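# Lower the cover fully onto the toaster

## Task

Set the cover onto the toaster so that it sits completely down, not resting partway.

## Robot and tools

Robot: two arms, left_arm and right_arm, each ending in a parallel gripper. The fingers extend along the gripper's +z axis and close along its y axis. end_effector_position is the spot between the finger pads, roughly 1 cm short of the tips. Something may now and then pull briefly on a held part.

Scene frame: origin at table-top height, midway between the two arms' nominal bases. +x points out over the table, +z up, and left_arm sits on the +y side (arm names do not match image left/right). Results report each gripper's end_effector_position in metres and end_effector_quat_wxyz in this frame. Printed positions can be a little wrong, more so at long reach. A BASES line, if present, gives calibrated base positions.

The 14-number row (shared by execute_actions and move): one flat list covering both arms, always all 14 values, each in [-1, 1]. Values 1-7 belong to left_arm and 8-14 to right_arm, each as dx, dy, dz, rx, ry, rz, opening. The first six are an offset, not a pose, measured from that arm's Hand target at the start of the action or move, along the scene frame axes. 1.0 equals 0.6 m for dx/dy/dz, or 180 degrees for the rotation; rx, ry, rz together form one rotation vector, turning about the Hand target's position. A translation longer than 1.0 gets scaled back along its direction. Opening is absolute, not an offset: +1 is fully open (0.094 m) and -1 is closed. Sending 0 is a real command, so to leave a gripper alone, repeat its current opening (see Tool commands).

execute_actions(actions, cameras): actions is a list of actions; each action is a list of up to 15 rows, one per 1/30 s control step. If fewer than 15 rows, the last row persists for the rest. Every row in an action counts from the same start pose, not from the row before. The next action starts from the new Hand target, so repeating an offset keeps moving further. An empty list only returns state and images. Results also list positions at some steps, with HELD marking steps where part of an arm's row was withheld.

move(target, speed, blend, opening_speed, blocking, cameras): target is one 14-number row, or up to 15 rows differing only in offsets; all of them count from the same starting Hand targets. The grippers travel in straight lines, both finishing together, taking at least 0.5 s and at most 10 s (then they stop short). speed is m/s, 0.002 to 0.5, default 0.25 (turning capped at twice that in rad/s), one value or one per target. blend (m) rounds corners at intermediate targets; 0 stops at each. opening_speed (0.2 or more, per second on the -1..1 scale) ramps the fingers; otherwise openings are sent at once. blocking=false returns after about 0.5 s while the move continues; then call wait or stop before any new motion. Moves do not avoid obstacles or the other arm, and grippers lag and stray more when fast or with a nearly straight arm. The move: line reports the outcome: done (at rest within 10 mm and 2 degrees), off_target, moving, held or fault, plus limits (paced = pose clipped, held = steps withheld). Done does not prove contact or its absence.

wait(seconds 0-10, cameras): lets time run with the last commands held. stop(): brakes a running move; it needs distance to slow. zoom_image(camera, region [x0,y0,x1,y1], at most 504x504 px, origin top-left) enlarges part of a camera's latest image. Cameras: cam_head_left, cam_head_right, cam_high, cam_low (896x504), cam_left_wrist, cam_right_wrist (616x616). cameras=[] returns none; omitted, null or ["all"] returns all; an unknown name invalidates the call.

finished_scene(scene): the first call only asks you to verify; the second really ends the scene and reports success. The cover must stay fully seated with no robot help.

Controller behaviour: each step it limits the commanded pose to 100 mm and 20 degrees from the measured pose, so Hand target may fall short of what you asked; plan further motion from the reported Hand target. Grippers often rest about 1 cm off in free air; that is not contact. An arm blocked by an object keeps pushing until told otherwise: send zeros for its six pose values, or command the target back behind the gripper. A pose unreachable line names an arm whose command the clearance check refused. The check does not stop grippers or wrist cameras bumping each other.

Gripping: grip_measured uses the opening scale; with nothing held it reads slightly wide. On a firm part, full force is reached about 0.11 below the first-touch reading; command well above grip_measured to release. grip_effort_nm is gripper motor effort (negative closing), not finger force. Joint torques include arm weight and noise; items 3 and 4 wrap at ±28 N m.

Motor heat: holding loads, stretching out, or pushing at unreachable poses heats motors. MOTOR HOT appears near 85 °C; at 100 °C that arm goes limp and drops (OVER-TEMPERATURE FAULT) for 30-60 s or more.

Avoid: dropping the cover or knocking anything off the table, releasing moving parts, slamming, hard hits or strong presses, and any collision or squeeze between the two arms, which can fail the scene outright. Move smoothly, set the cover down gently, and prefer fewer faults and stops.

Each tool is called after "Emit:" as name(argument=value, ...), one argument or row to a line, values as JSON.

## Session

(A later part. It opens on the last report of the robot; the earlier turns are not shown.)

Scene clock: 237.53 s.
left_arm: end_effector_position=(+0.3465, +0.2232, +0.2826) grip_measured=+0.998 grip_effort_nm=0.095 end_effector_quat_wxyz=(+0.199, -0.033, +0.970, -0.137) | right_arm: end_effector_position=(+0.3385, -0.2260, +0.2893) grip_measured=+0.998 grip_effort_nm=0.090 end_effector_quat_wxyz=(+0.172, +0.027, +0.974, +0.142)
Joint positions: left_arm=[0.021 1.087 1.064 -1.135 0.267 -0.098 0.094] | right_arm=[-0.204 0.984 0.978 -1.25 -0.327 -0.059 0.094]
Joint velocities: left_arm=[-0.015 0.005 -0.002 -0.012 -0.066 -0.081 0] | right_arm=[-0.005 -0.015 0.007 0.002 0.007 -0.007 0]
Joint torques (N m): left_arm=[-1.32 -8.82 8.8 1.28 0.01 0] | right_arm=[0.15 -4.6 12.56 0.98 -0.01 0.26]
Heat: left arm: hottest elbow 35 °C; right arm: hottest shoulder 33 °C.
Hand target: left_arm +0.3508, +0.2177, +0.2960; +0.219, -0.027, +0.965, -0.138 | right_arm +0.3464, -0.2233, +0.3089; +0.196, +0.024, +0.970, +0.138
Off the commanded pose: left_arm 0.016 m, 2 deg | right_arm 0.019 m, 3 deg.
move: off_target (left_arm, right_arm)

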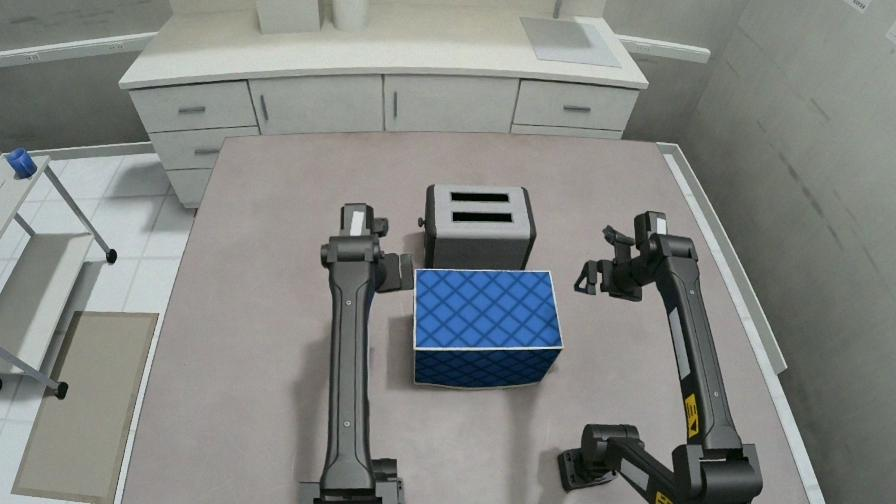

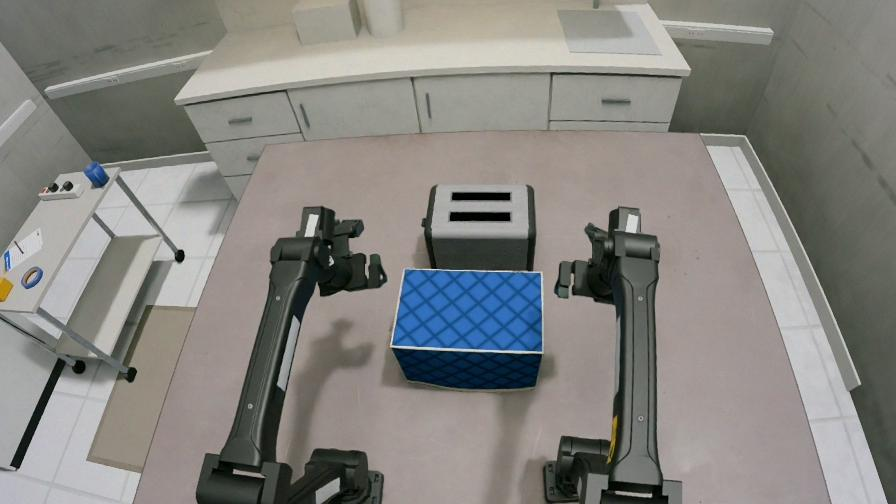

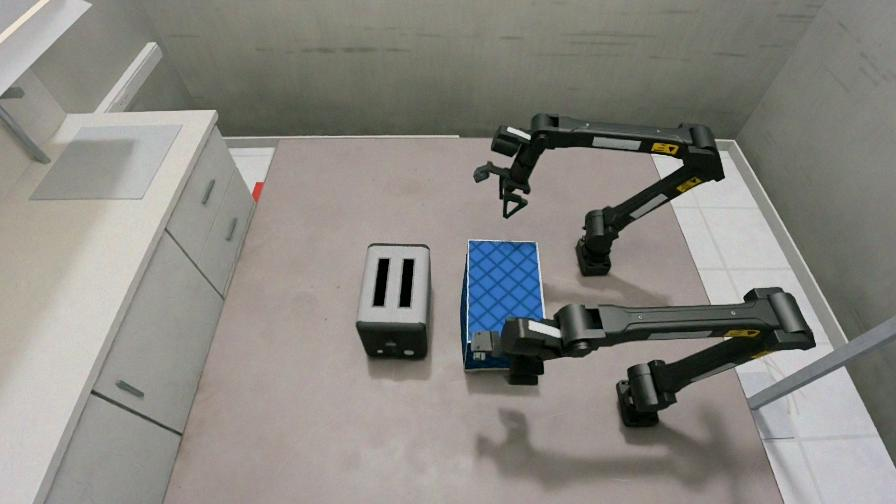

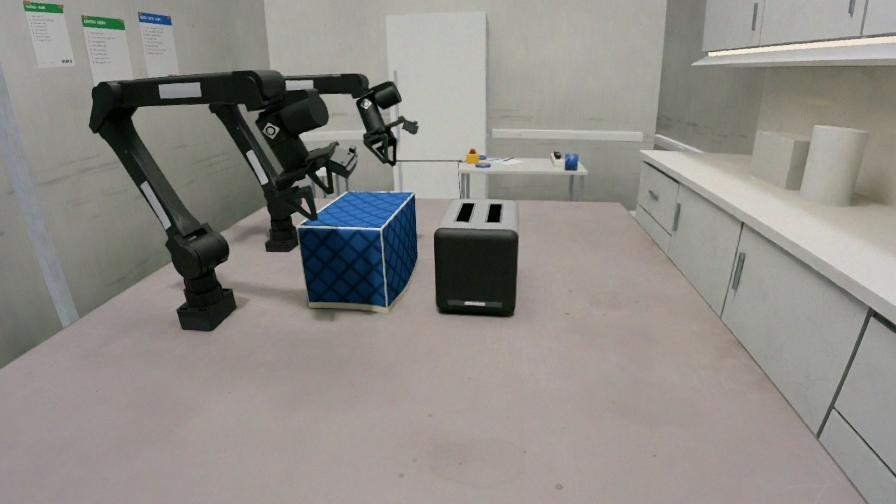

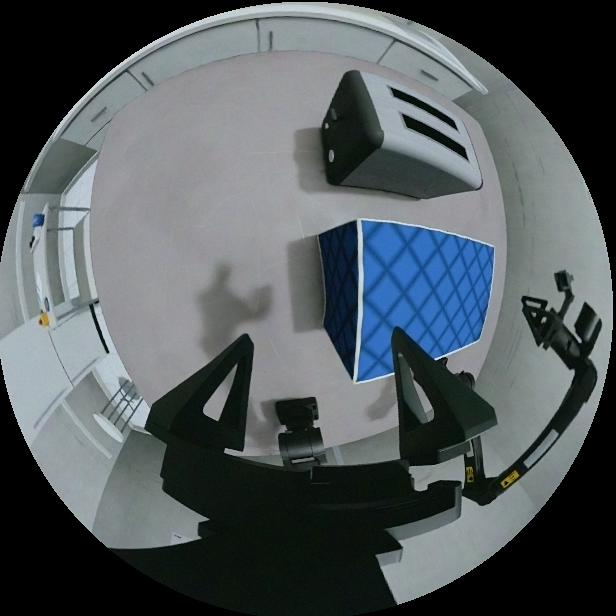

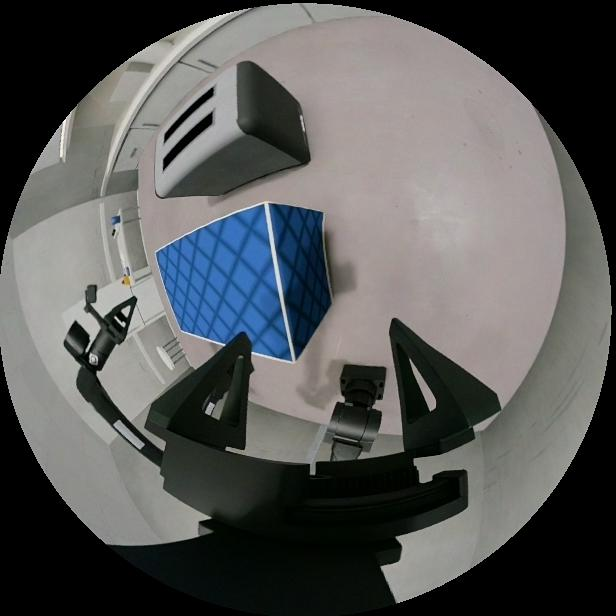

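Emit:
move(
  target=[
    [-0.008,-0.113,0,0,0,0,1,0.005,0.118,0,0,0,0,1],
    [-0.008,-0.113,-0.125,0,0,0,1,0.005,0.118,-0.13,0,0,0,1],
  ],
  speed=0.12,
)

Scene clock: 244.37 s.
left_arm: end_effector_position=(+0.3404, +0.1573, +0.2185) grip_measured=+0.998 grip_effort_nm=0.095 end_effector_quat_wxyz=(+0.212, -0.029, +0.967, -0.136) | right_arm: end_effector_position=(+0.3496, -0.1549, +0.2372) grip_measured=+0.998 grip_effort_nm=0.090 end_effector_quat_wxyz=(+0.199, +0.022, +0.969, +0.142)
Joint positions: left_arm=[-0.192 1.082 0.882 -0.888 0.169 -0.288 0.094] | right_arm=[0.059 0.971 0.815 -0.972 -0.229 0.193 0.094]
Joint velocities: left_arm=[-0.024 -0.005 -0.002 -0.017 -0.051 0.051 -0.001] | right_arm=[-0.015 0.015 0.007 -0.022 -0.051 0.007 0]
Joint torques (N m): left_arm=[-1.44 -6.36 8.02 1.26 -0.06 -0.02] | right_arm=[0.03 -3.37 8.69 1.25 0.09 0.27]
Heat: left arm: hottest elbow 36 °C; right arm: hottest shoulder 33 °C.
Hand target: left_arm +0.3453, +0.1519, +0.2197; +0.218, -0.027, +0.966, -0.138 | right_arm +0.3482, -0.1514, +0.2315; +0.196, +0.025, +0.970, +0.142
Off the commanded pose: left_arm 0.010 m, 1 deg | right_arm 0.007 m, 1 deg.
move: done

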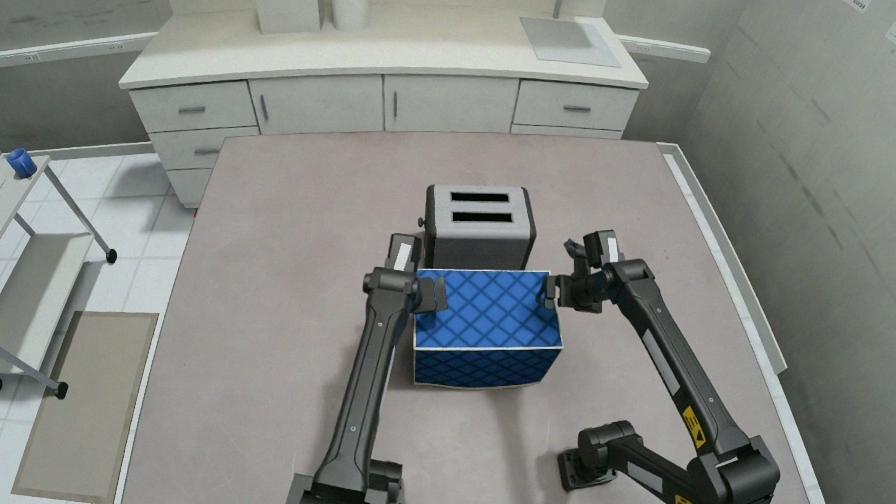

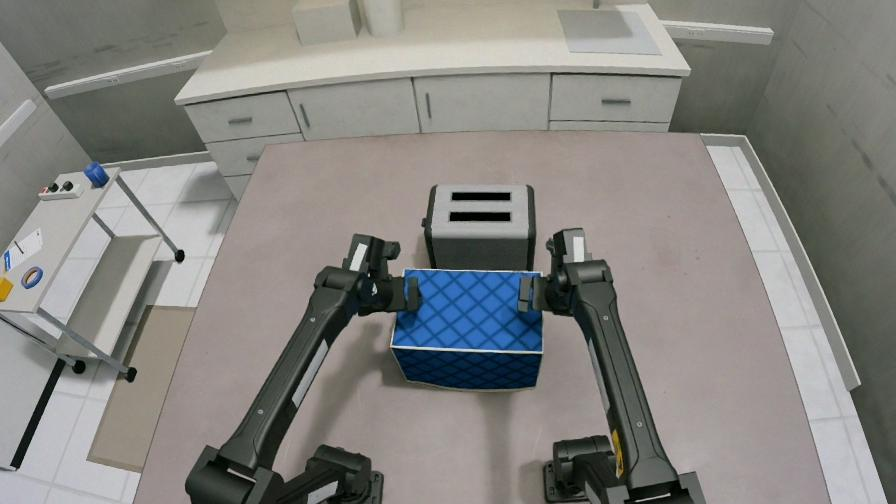

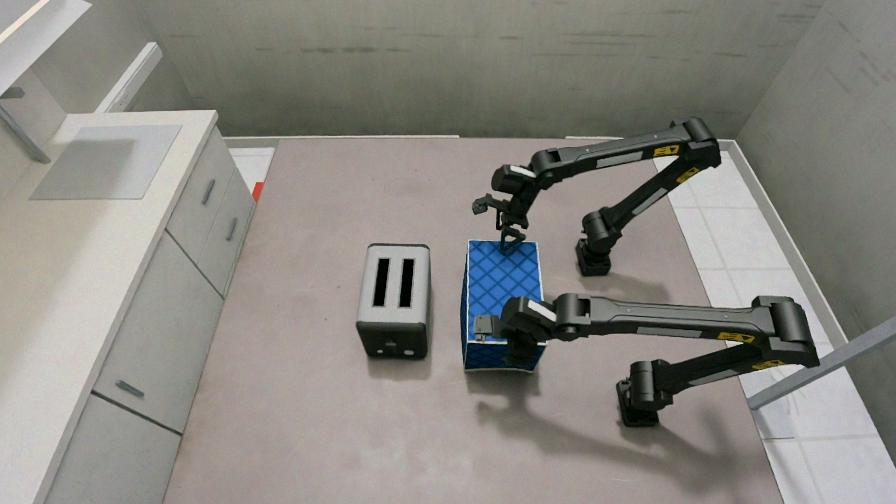

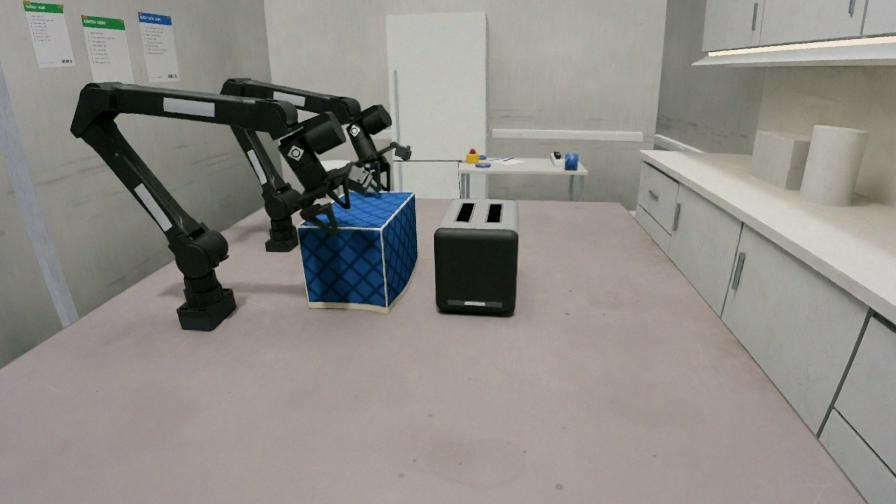

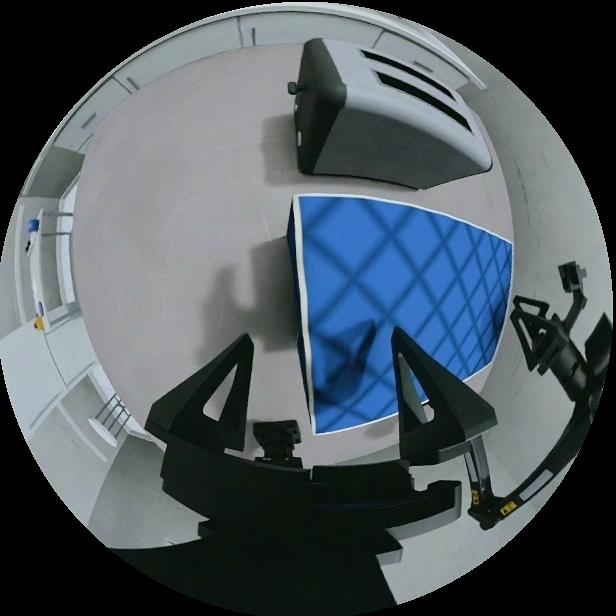

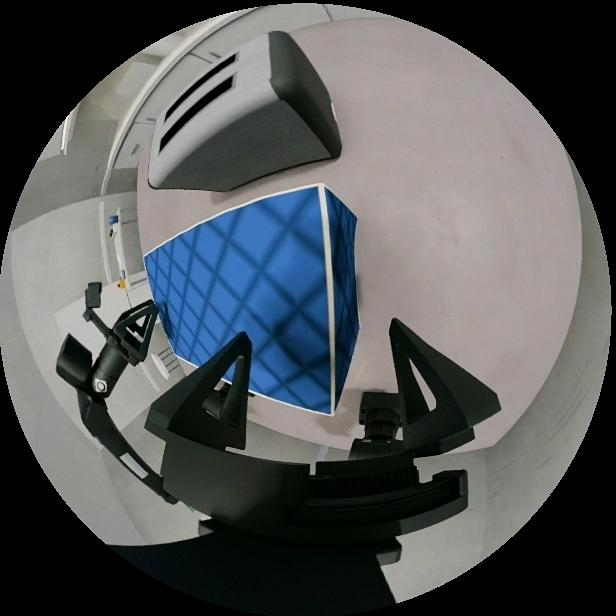

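Emit:
move(
  target=[0,0,-0.035,0,0,0,1,0,0,-0.06,0,0,0,1],
  speed=0.06,
  cameras=[],
)

Emit:
move(
  target=[0,0,0,0,0,0,-1,0,0,0,0,0,0,-1],
  opening_speed=1,
)

Scene clock: 250.87 s.
left_arm: end_effector_position=(+0.3402, +0.1574, +0.1998) grip_measured=+0.998 grip_effort_nm=0.100 end_effector_quat_wxyz=(+0.215, -0.029, +0.967, -0.136) | right_arm: end_effector_position=(+0.3487, -0.1550, +0.2066) grip_measured=+0.998 grip_effort_nm=0.090 end_effector_quat_wxyz=(+0.208, +0.022, +0.968, +0.143)
Joint positions: left_arm=[-0.192 1.091 0.836 -0.827 0.169 -0.288 0.094] | right_arm=[0.059 0.978 0.732 -0.866 -0.229 0.194 0.094]
Joint velocities: left_arm=[-0.015 -0.015 -0.007 0.007 0.022 -0.051 -0.001] | right_arm=[-0.015 -0.005 -0.007 -0.027 -0.051 -0.051 0]
Joint torques (N m): left_arm=[-0.85 -6.01 7.91 1.26 -0.04 -0.01] | right_arm=[0.15 -2.26 8.51 1.32 0.09 0.26]
Heat: left arm: hottest elbow 35 °C; right arm: hottest shoulder 33 °C.
Hand target: left_arm +0.3454, +0.1523, +0.1988; +0.218, -0.027, +0.966, -0.138 | right_arm +0.3477, -0.1514, +0.1956; +0.197, +0.025, +0.970, +0.142
Off the commanded pose: left_arm 0.008 m, 0 deg | right_arm 0.012 m, 1 deg.
move: off_target (right_arm)
No camera images: "cameras" was empty.

Scene clock: 253.27 s.
left_arm: end_effector_position=(+0.3398, +0.1507, +0.2008) grip_measured=-0.933 grip_effort_nm=-1.013 end_effector_quat_wxyz=(+0.216, -0.021, +0.966, -0.143) | right_arm: end_effector_position=(+0.3490, -0.1487, +0.2077) grip_measured=-0.950 grip_effort_nm=-1.009 end_effector_quat_wxyz=(+0.209, +0.017, +0.966, +0.150)
Joint positions: left_arm=[-0.205 1.091 0.836 -0.821 0.179 -0.289 0.003] | right_arm=[0.072 0.978 0.732 -0.859 -0.239 0.202 0.002]
Joint velocities: left_arm=[0.005 -0.015 0.007 -0.022 -0.007 -0.037 0.001] | right_arm=[0.015 -0.005 -0.017 0.002 0.007 -0.037 -0.002]
Joint torques (N m): left_arm=[0.38 -6.01 7.98 1.17 -0.41 -0.01] | right_arm=[-0.91 -2.32 8.55 0.98 0.46 0.16]
Heat: left arm: hottest elbow 35 °C; right arm: hottest shoulder 33 °C.
Hand target: left_arm +0.3454, +0.1522, +0.1988; +0.218, -0.027, +0.966, -0.138 | right_arm +0.3477, -0.1515, +0.1956; +0.197, +0.025, +0.970, +0.142
Off the commanded pose: left_arm 0.006 m, 1 deg | right_arm 0.012 m, 2 deg.
move: off_target (right_arm)

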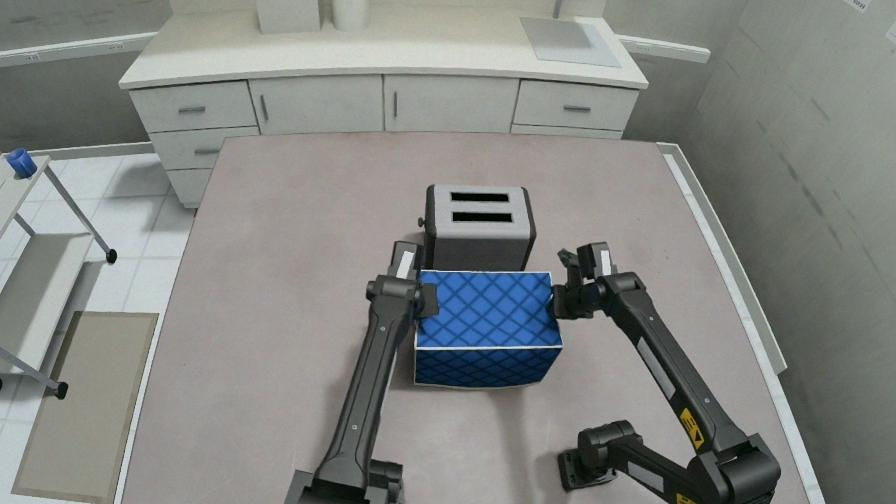

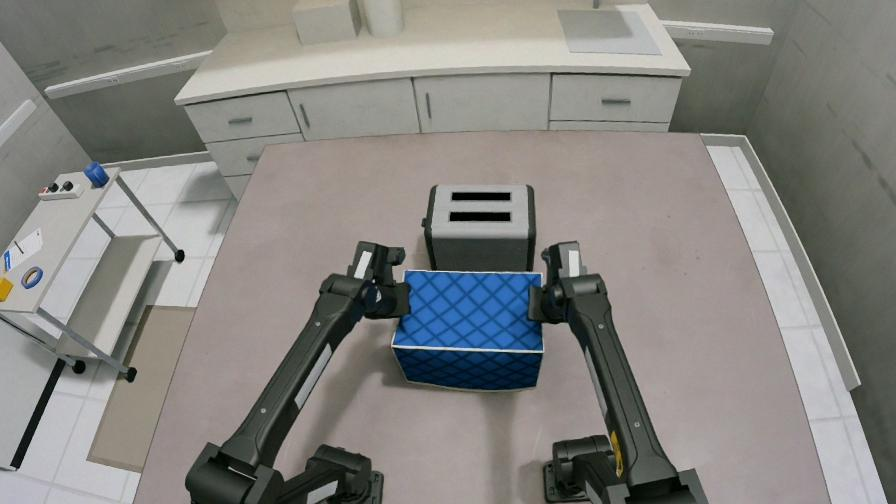

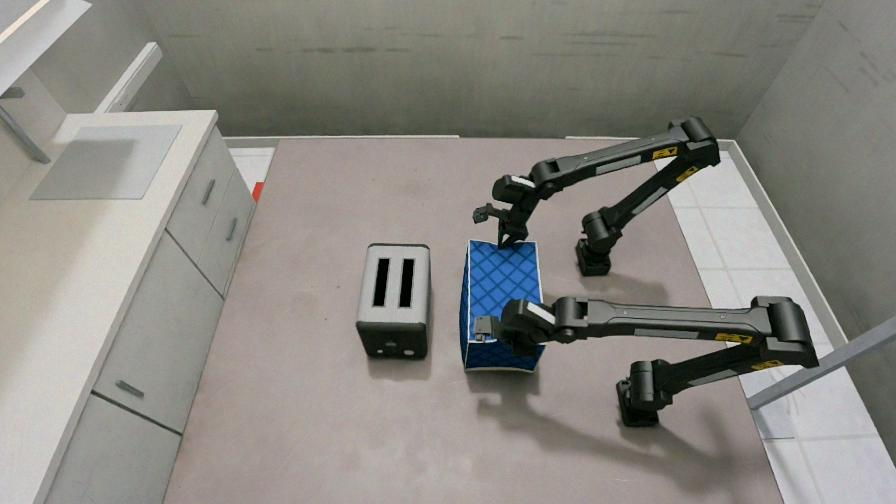

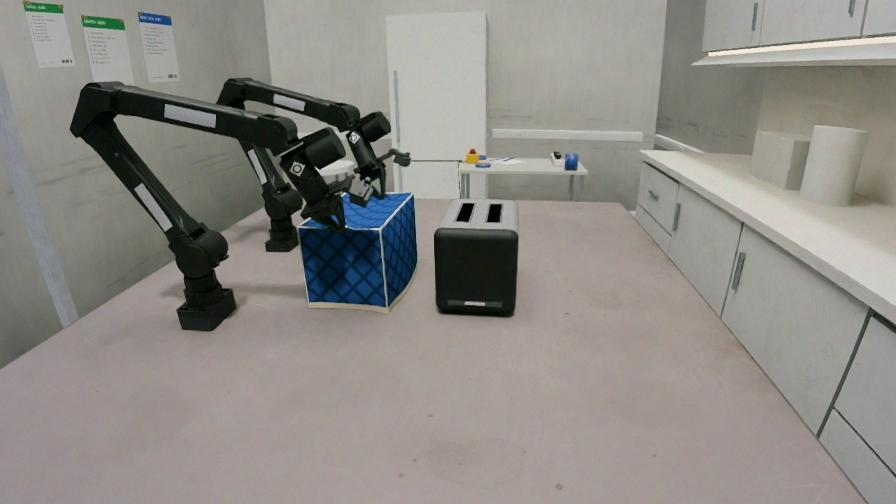

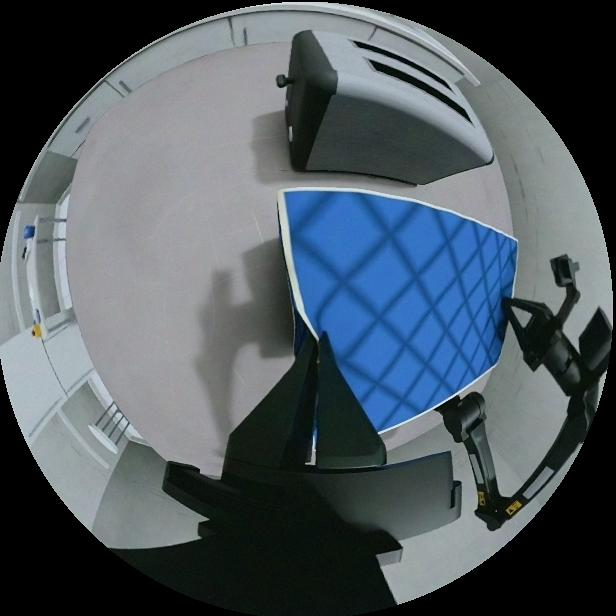

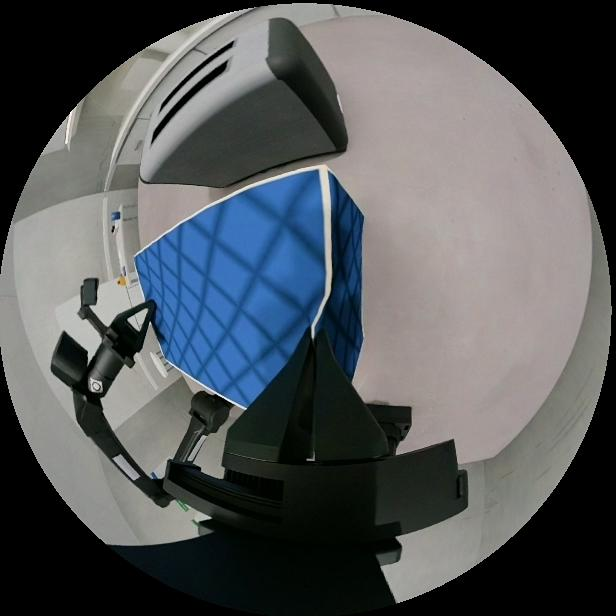

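Emit:
move(
  target=[
    [0,0.005,0.42,0,0,0,-1,0,-0.005,0.42,0,0,0,-1],
    [0.48,0.005,0.42,0,0,0,-1,0.475,-0.005,0.42,0,0,0,-1],
  ],
  speed=0.15,
)

Scene clock: 262.57 s.
left_arm: end_effector_position=(+0.6278, +0.1439, +0.4479) grip_measured=-0.934 grip_effort_nm=-1.028 end_effector_quat_wxyz=(+0.209, -0.025, +0.968, -0.136) | right_arm: end_effector_position=(+0.6235, -0.1503, +0.4319) grip_measured=-0.953 grip_effort_nm=-1.033 end_effector_quat_wxyz=(+0.184, +0.033, +0.973, +0.139)
Joint positions: left_arm=[-0.124 2.017 2.594 -1.682 0.203 -0.22 0.003] | right_arm=[0.021 1.772 2.126 -1.523 -0.239 0.175 0.002]
Joint velocities: left_arm=[0.015 -0.005 -0.007 0.002 0.007 0.037 -0.002] | right_arm=[-0.015 -0.015 -0.017 -0.002 0.007 0.007 -0.001]
Joint torques (N m): left_arm=[0.85 -20.07 9.96 0.47 0.31 0.11] | right_arm=[-1.55 -12.04 14.82 0.54 -0.42 -0.13]
Heat: left arm: hottest elbow 36 °C; right arm: hottest shoulder 33 °C.
Hand target: left_arm +0.6339, +0.1501, +0.4549; +0.218, -0.027, +0.966, -0.138 | right_arm +0.6362, -0.1531, +0.4425; +0.196, +0.025, +0.970, +0.141
Off the commanded pose: left_arm 0.013 m, 1 deg | right_arm 0.019 m, 2 deg.
joint sent to its limit (left arm) — joint 4 (wrist pitch), lower limit. The joint targets are off in position, not in orientation.
move: off_target (left_arm, right_arm)

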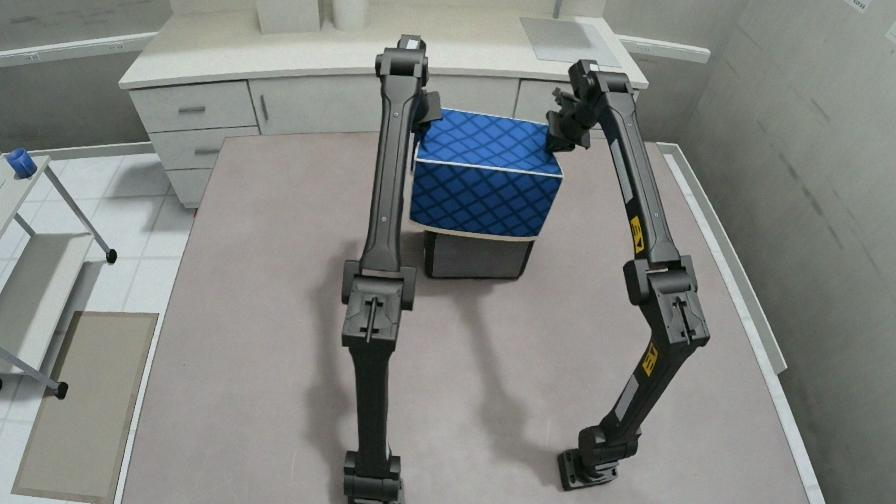

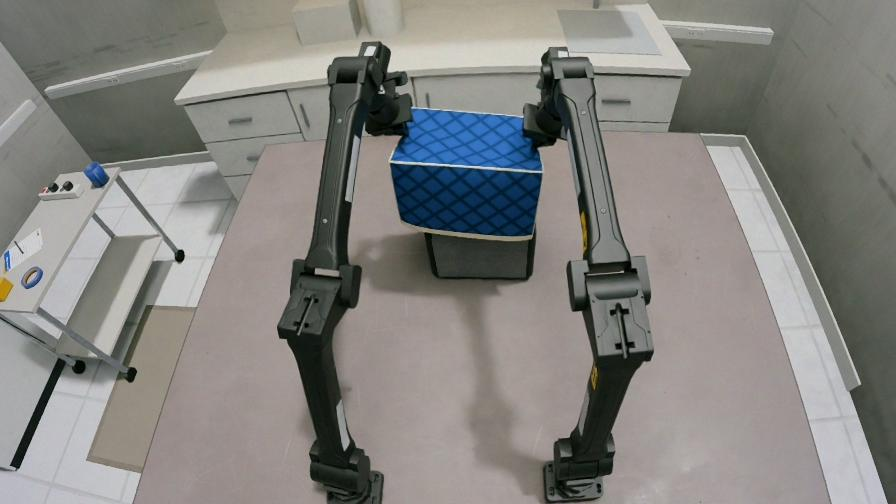

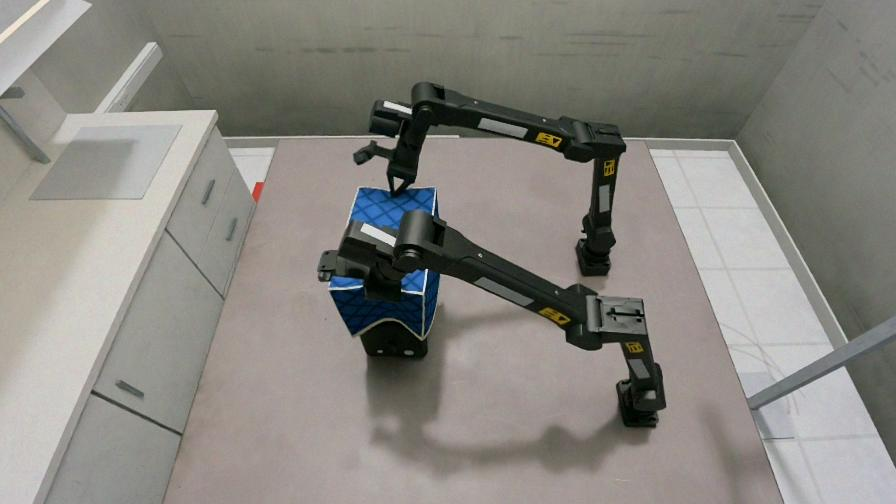

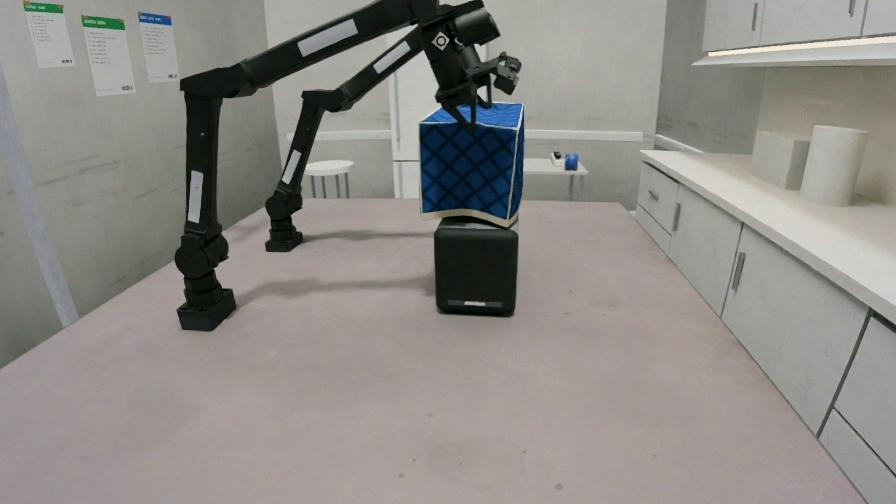

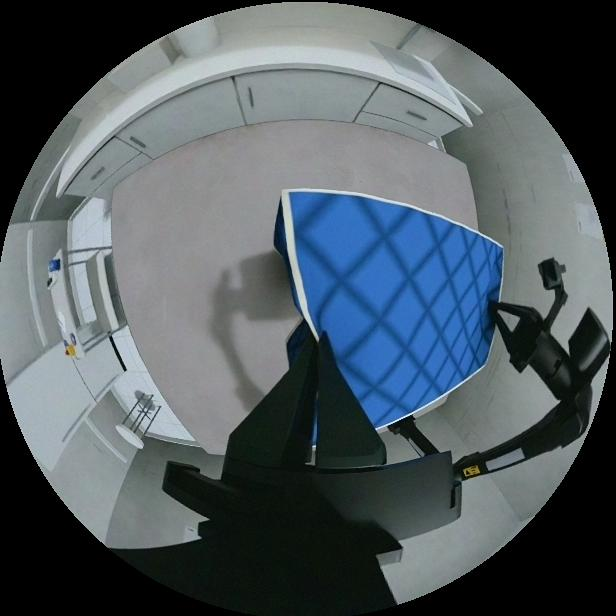

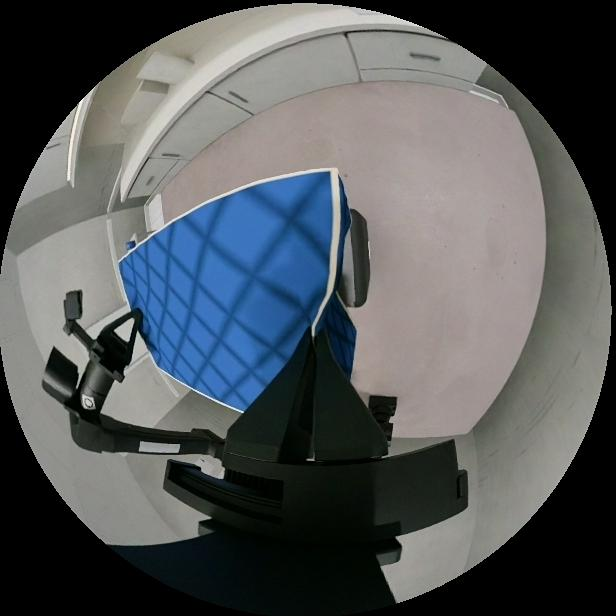

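Emit:
move(
  target=[0.035,-0.035,0.02,0,0,0,-1,0.037,-0.035,0.05,0,0,0,-1],
  speed=0.1,
)

Emit:
zoom_image(
  camera="cam_low",
  region=[390, 80, 570, 330],
)

Emit:
zoom_image(
  camera="cam_high",
  region=[300, 150, 480, 370],
)

Emit:
zoom_image(
  camera="cam_head_right",
  region=[360, 80, 590, 290],
)

Scene clock: 272.07 s.
left_arm: end_effector_position=(+0.6517, +0.1358, +0.4608) grip_measured=-0.934 grip_effort_nm=-1.028 end_effector_quat_wxyz=(+0.244, -0.027, +0.959, -0.144) | right_arm: end_effector_position=(+0.6490, -0.1669, +0.4647) grip_measured=-0.953 grip_effort_nm=-1.033 end_effector_quat_wxyz=(+0.191, +0.032, +0.971, +0.142)
Joint positions: left_arm=[-0.132 2.101 2.755 -1.682 0.201 -0.239 0.003] | right_arm=[-0.012 1.907 2.416 -1.67 -0.257 0.144 0.002]
Joint velocities: left_arm=[-0.005 -0.005 0.002 -0.002 0.051 -0.081 0.001] | right_arm=[-0.015 -0.015 -0.022 -0.007 -0.022 0.022 -0.001]
Joint torques (N m): left_arm=[-0.85 -20.72 9.62 0.51 -0.12 -0.09] | right_arm=[-1.96 -13.27 13.98 0.49 -0.31 -0.15]
Heat: left arm: hottest elbow 36 °C; right arm: hottest shoulder 33 °C.
Hand target: left_arm +0.6550, +0.1287, +0.4670; +0.218, -0.027, +0.966, -0.138 | right_arm +0.6589, -0.1739, +0.4720; +0.196, +0.024, +0.970, +0.141
Off the commanded pose: left_arm 0.010 m, 3 deg | right_arm 0.014 m, 1 deg.
joint sent to its limit (left arm) — joint 4 (wrist pitch), lower limit. The joint targets are off in orientation, not in position.
joint sent to its limit (right arm) — joint 4 (wrist pitch), lower limit. The joint targets still meet the commanded pose.
move: off_target (left_arm, right_arm)

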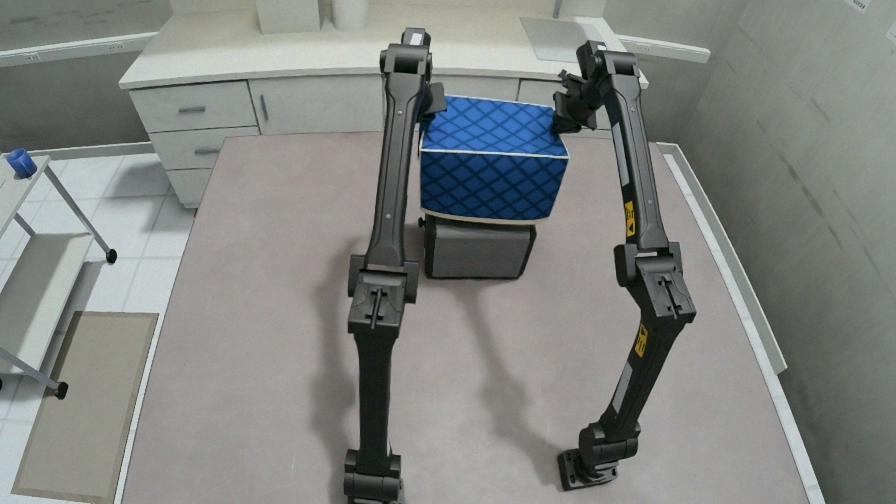

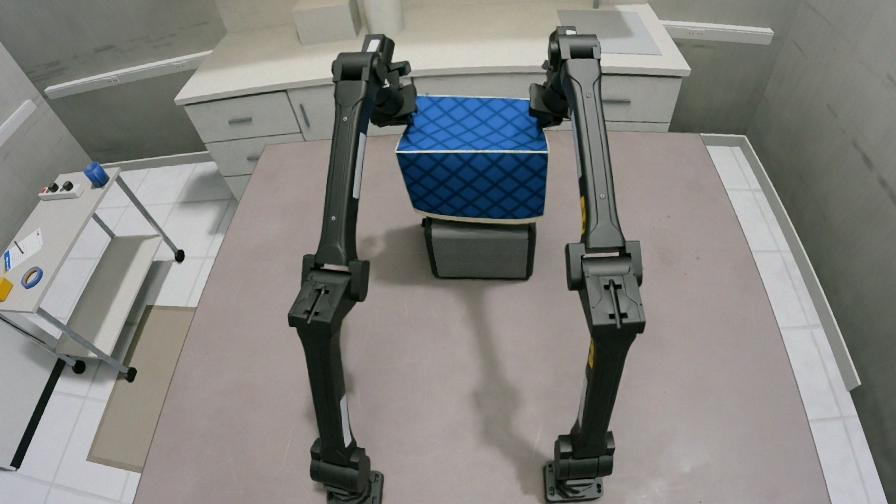

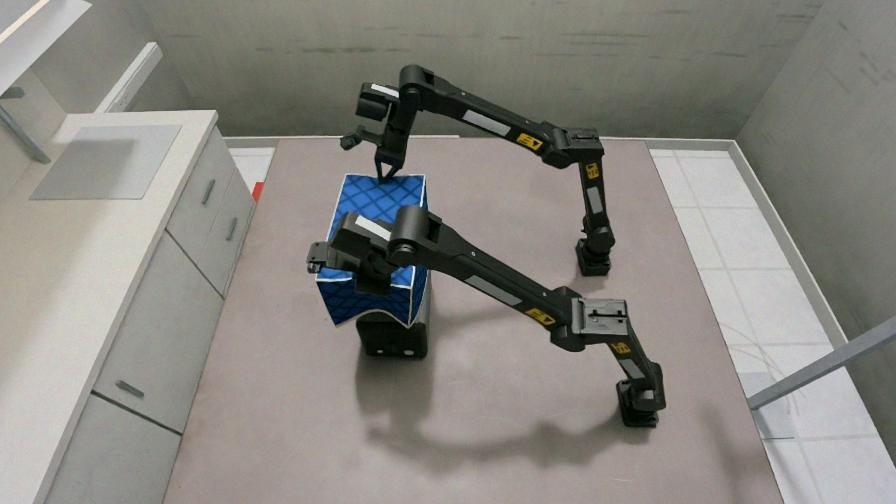

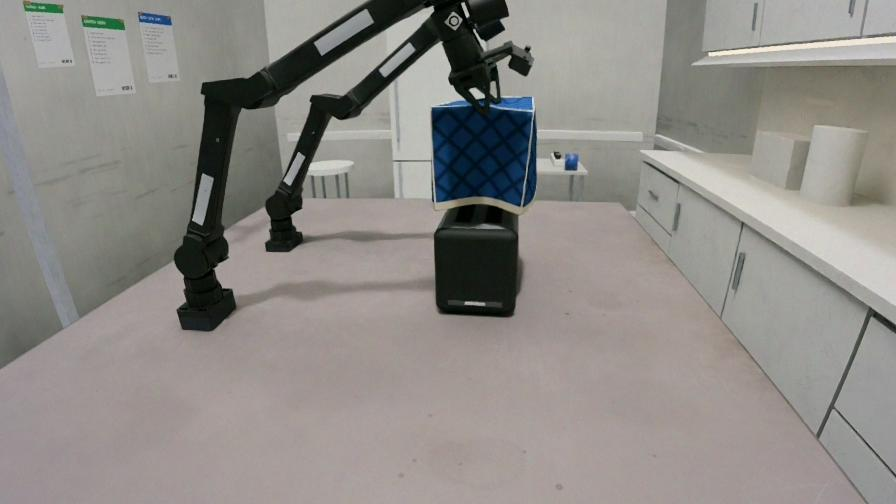

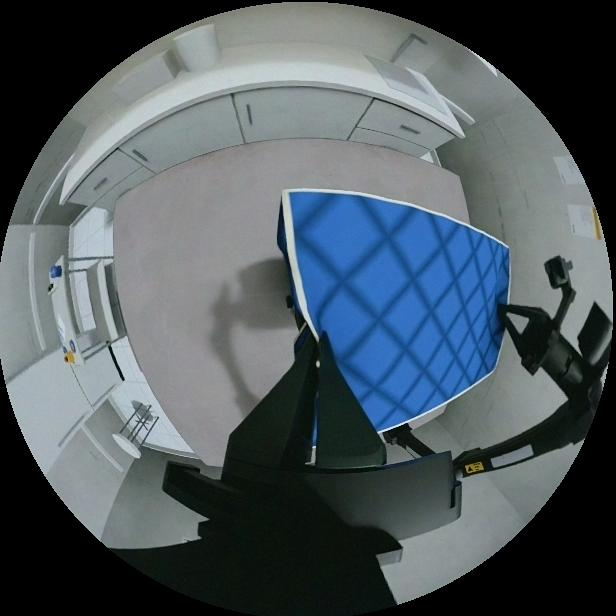

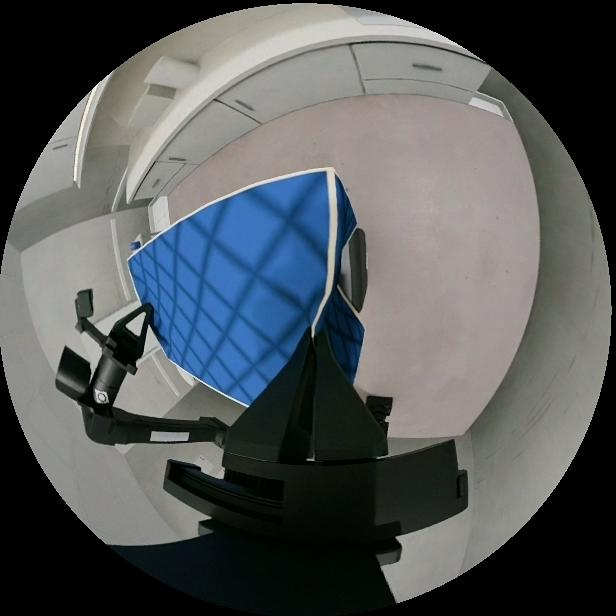

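Scaled by 2.016.

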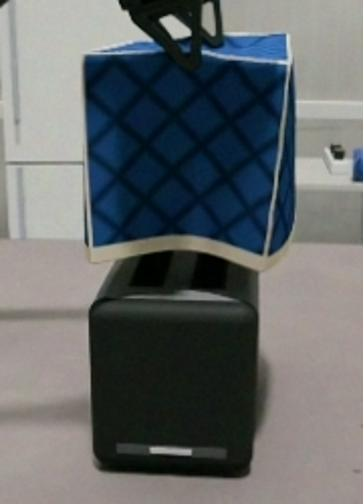

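Scaled by 2.291.

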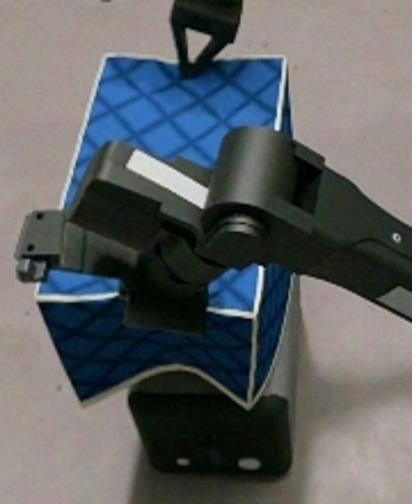

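Scaled by 2.191.

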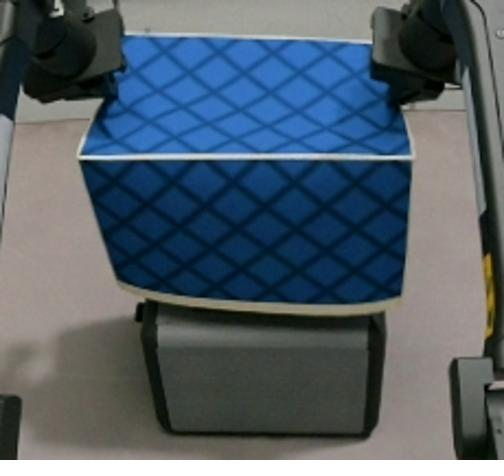

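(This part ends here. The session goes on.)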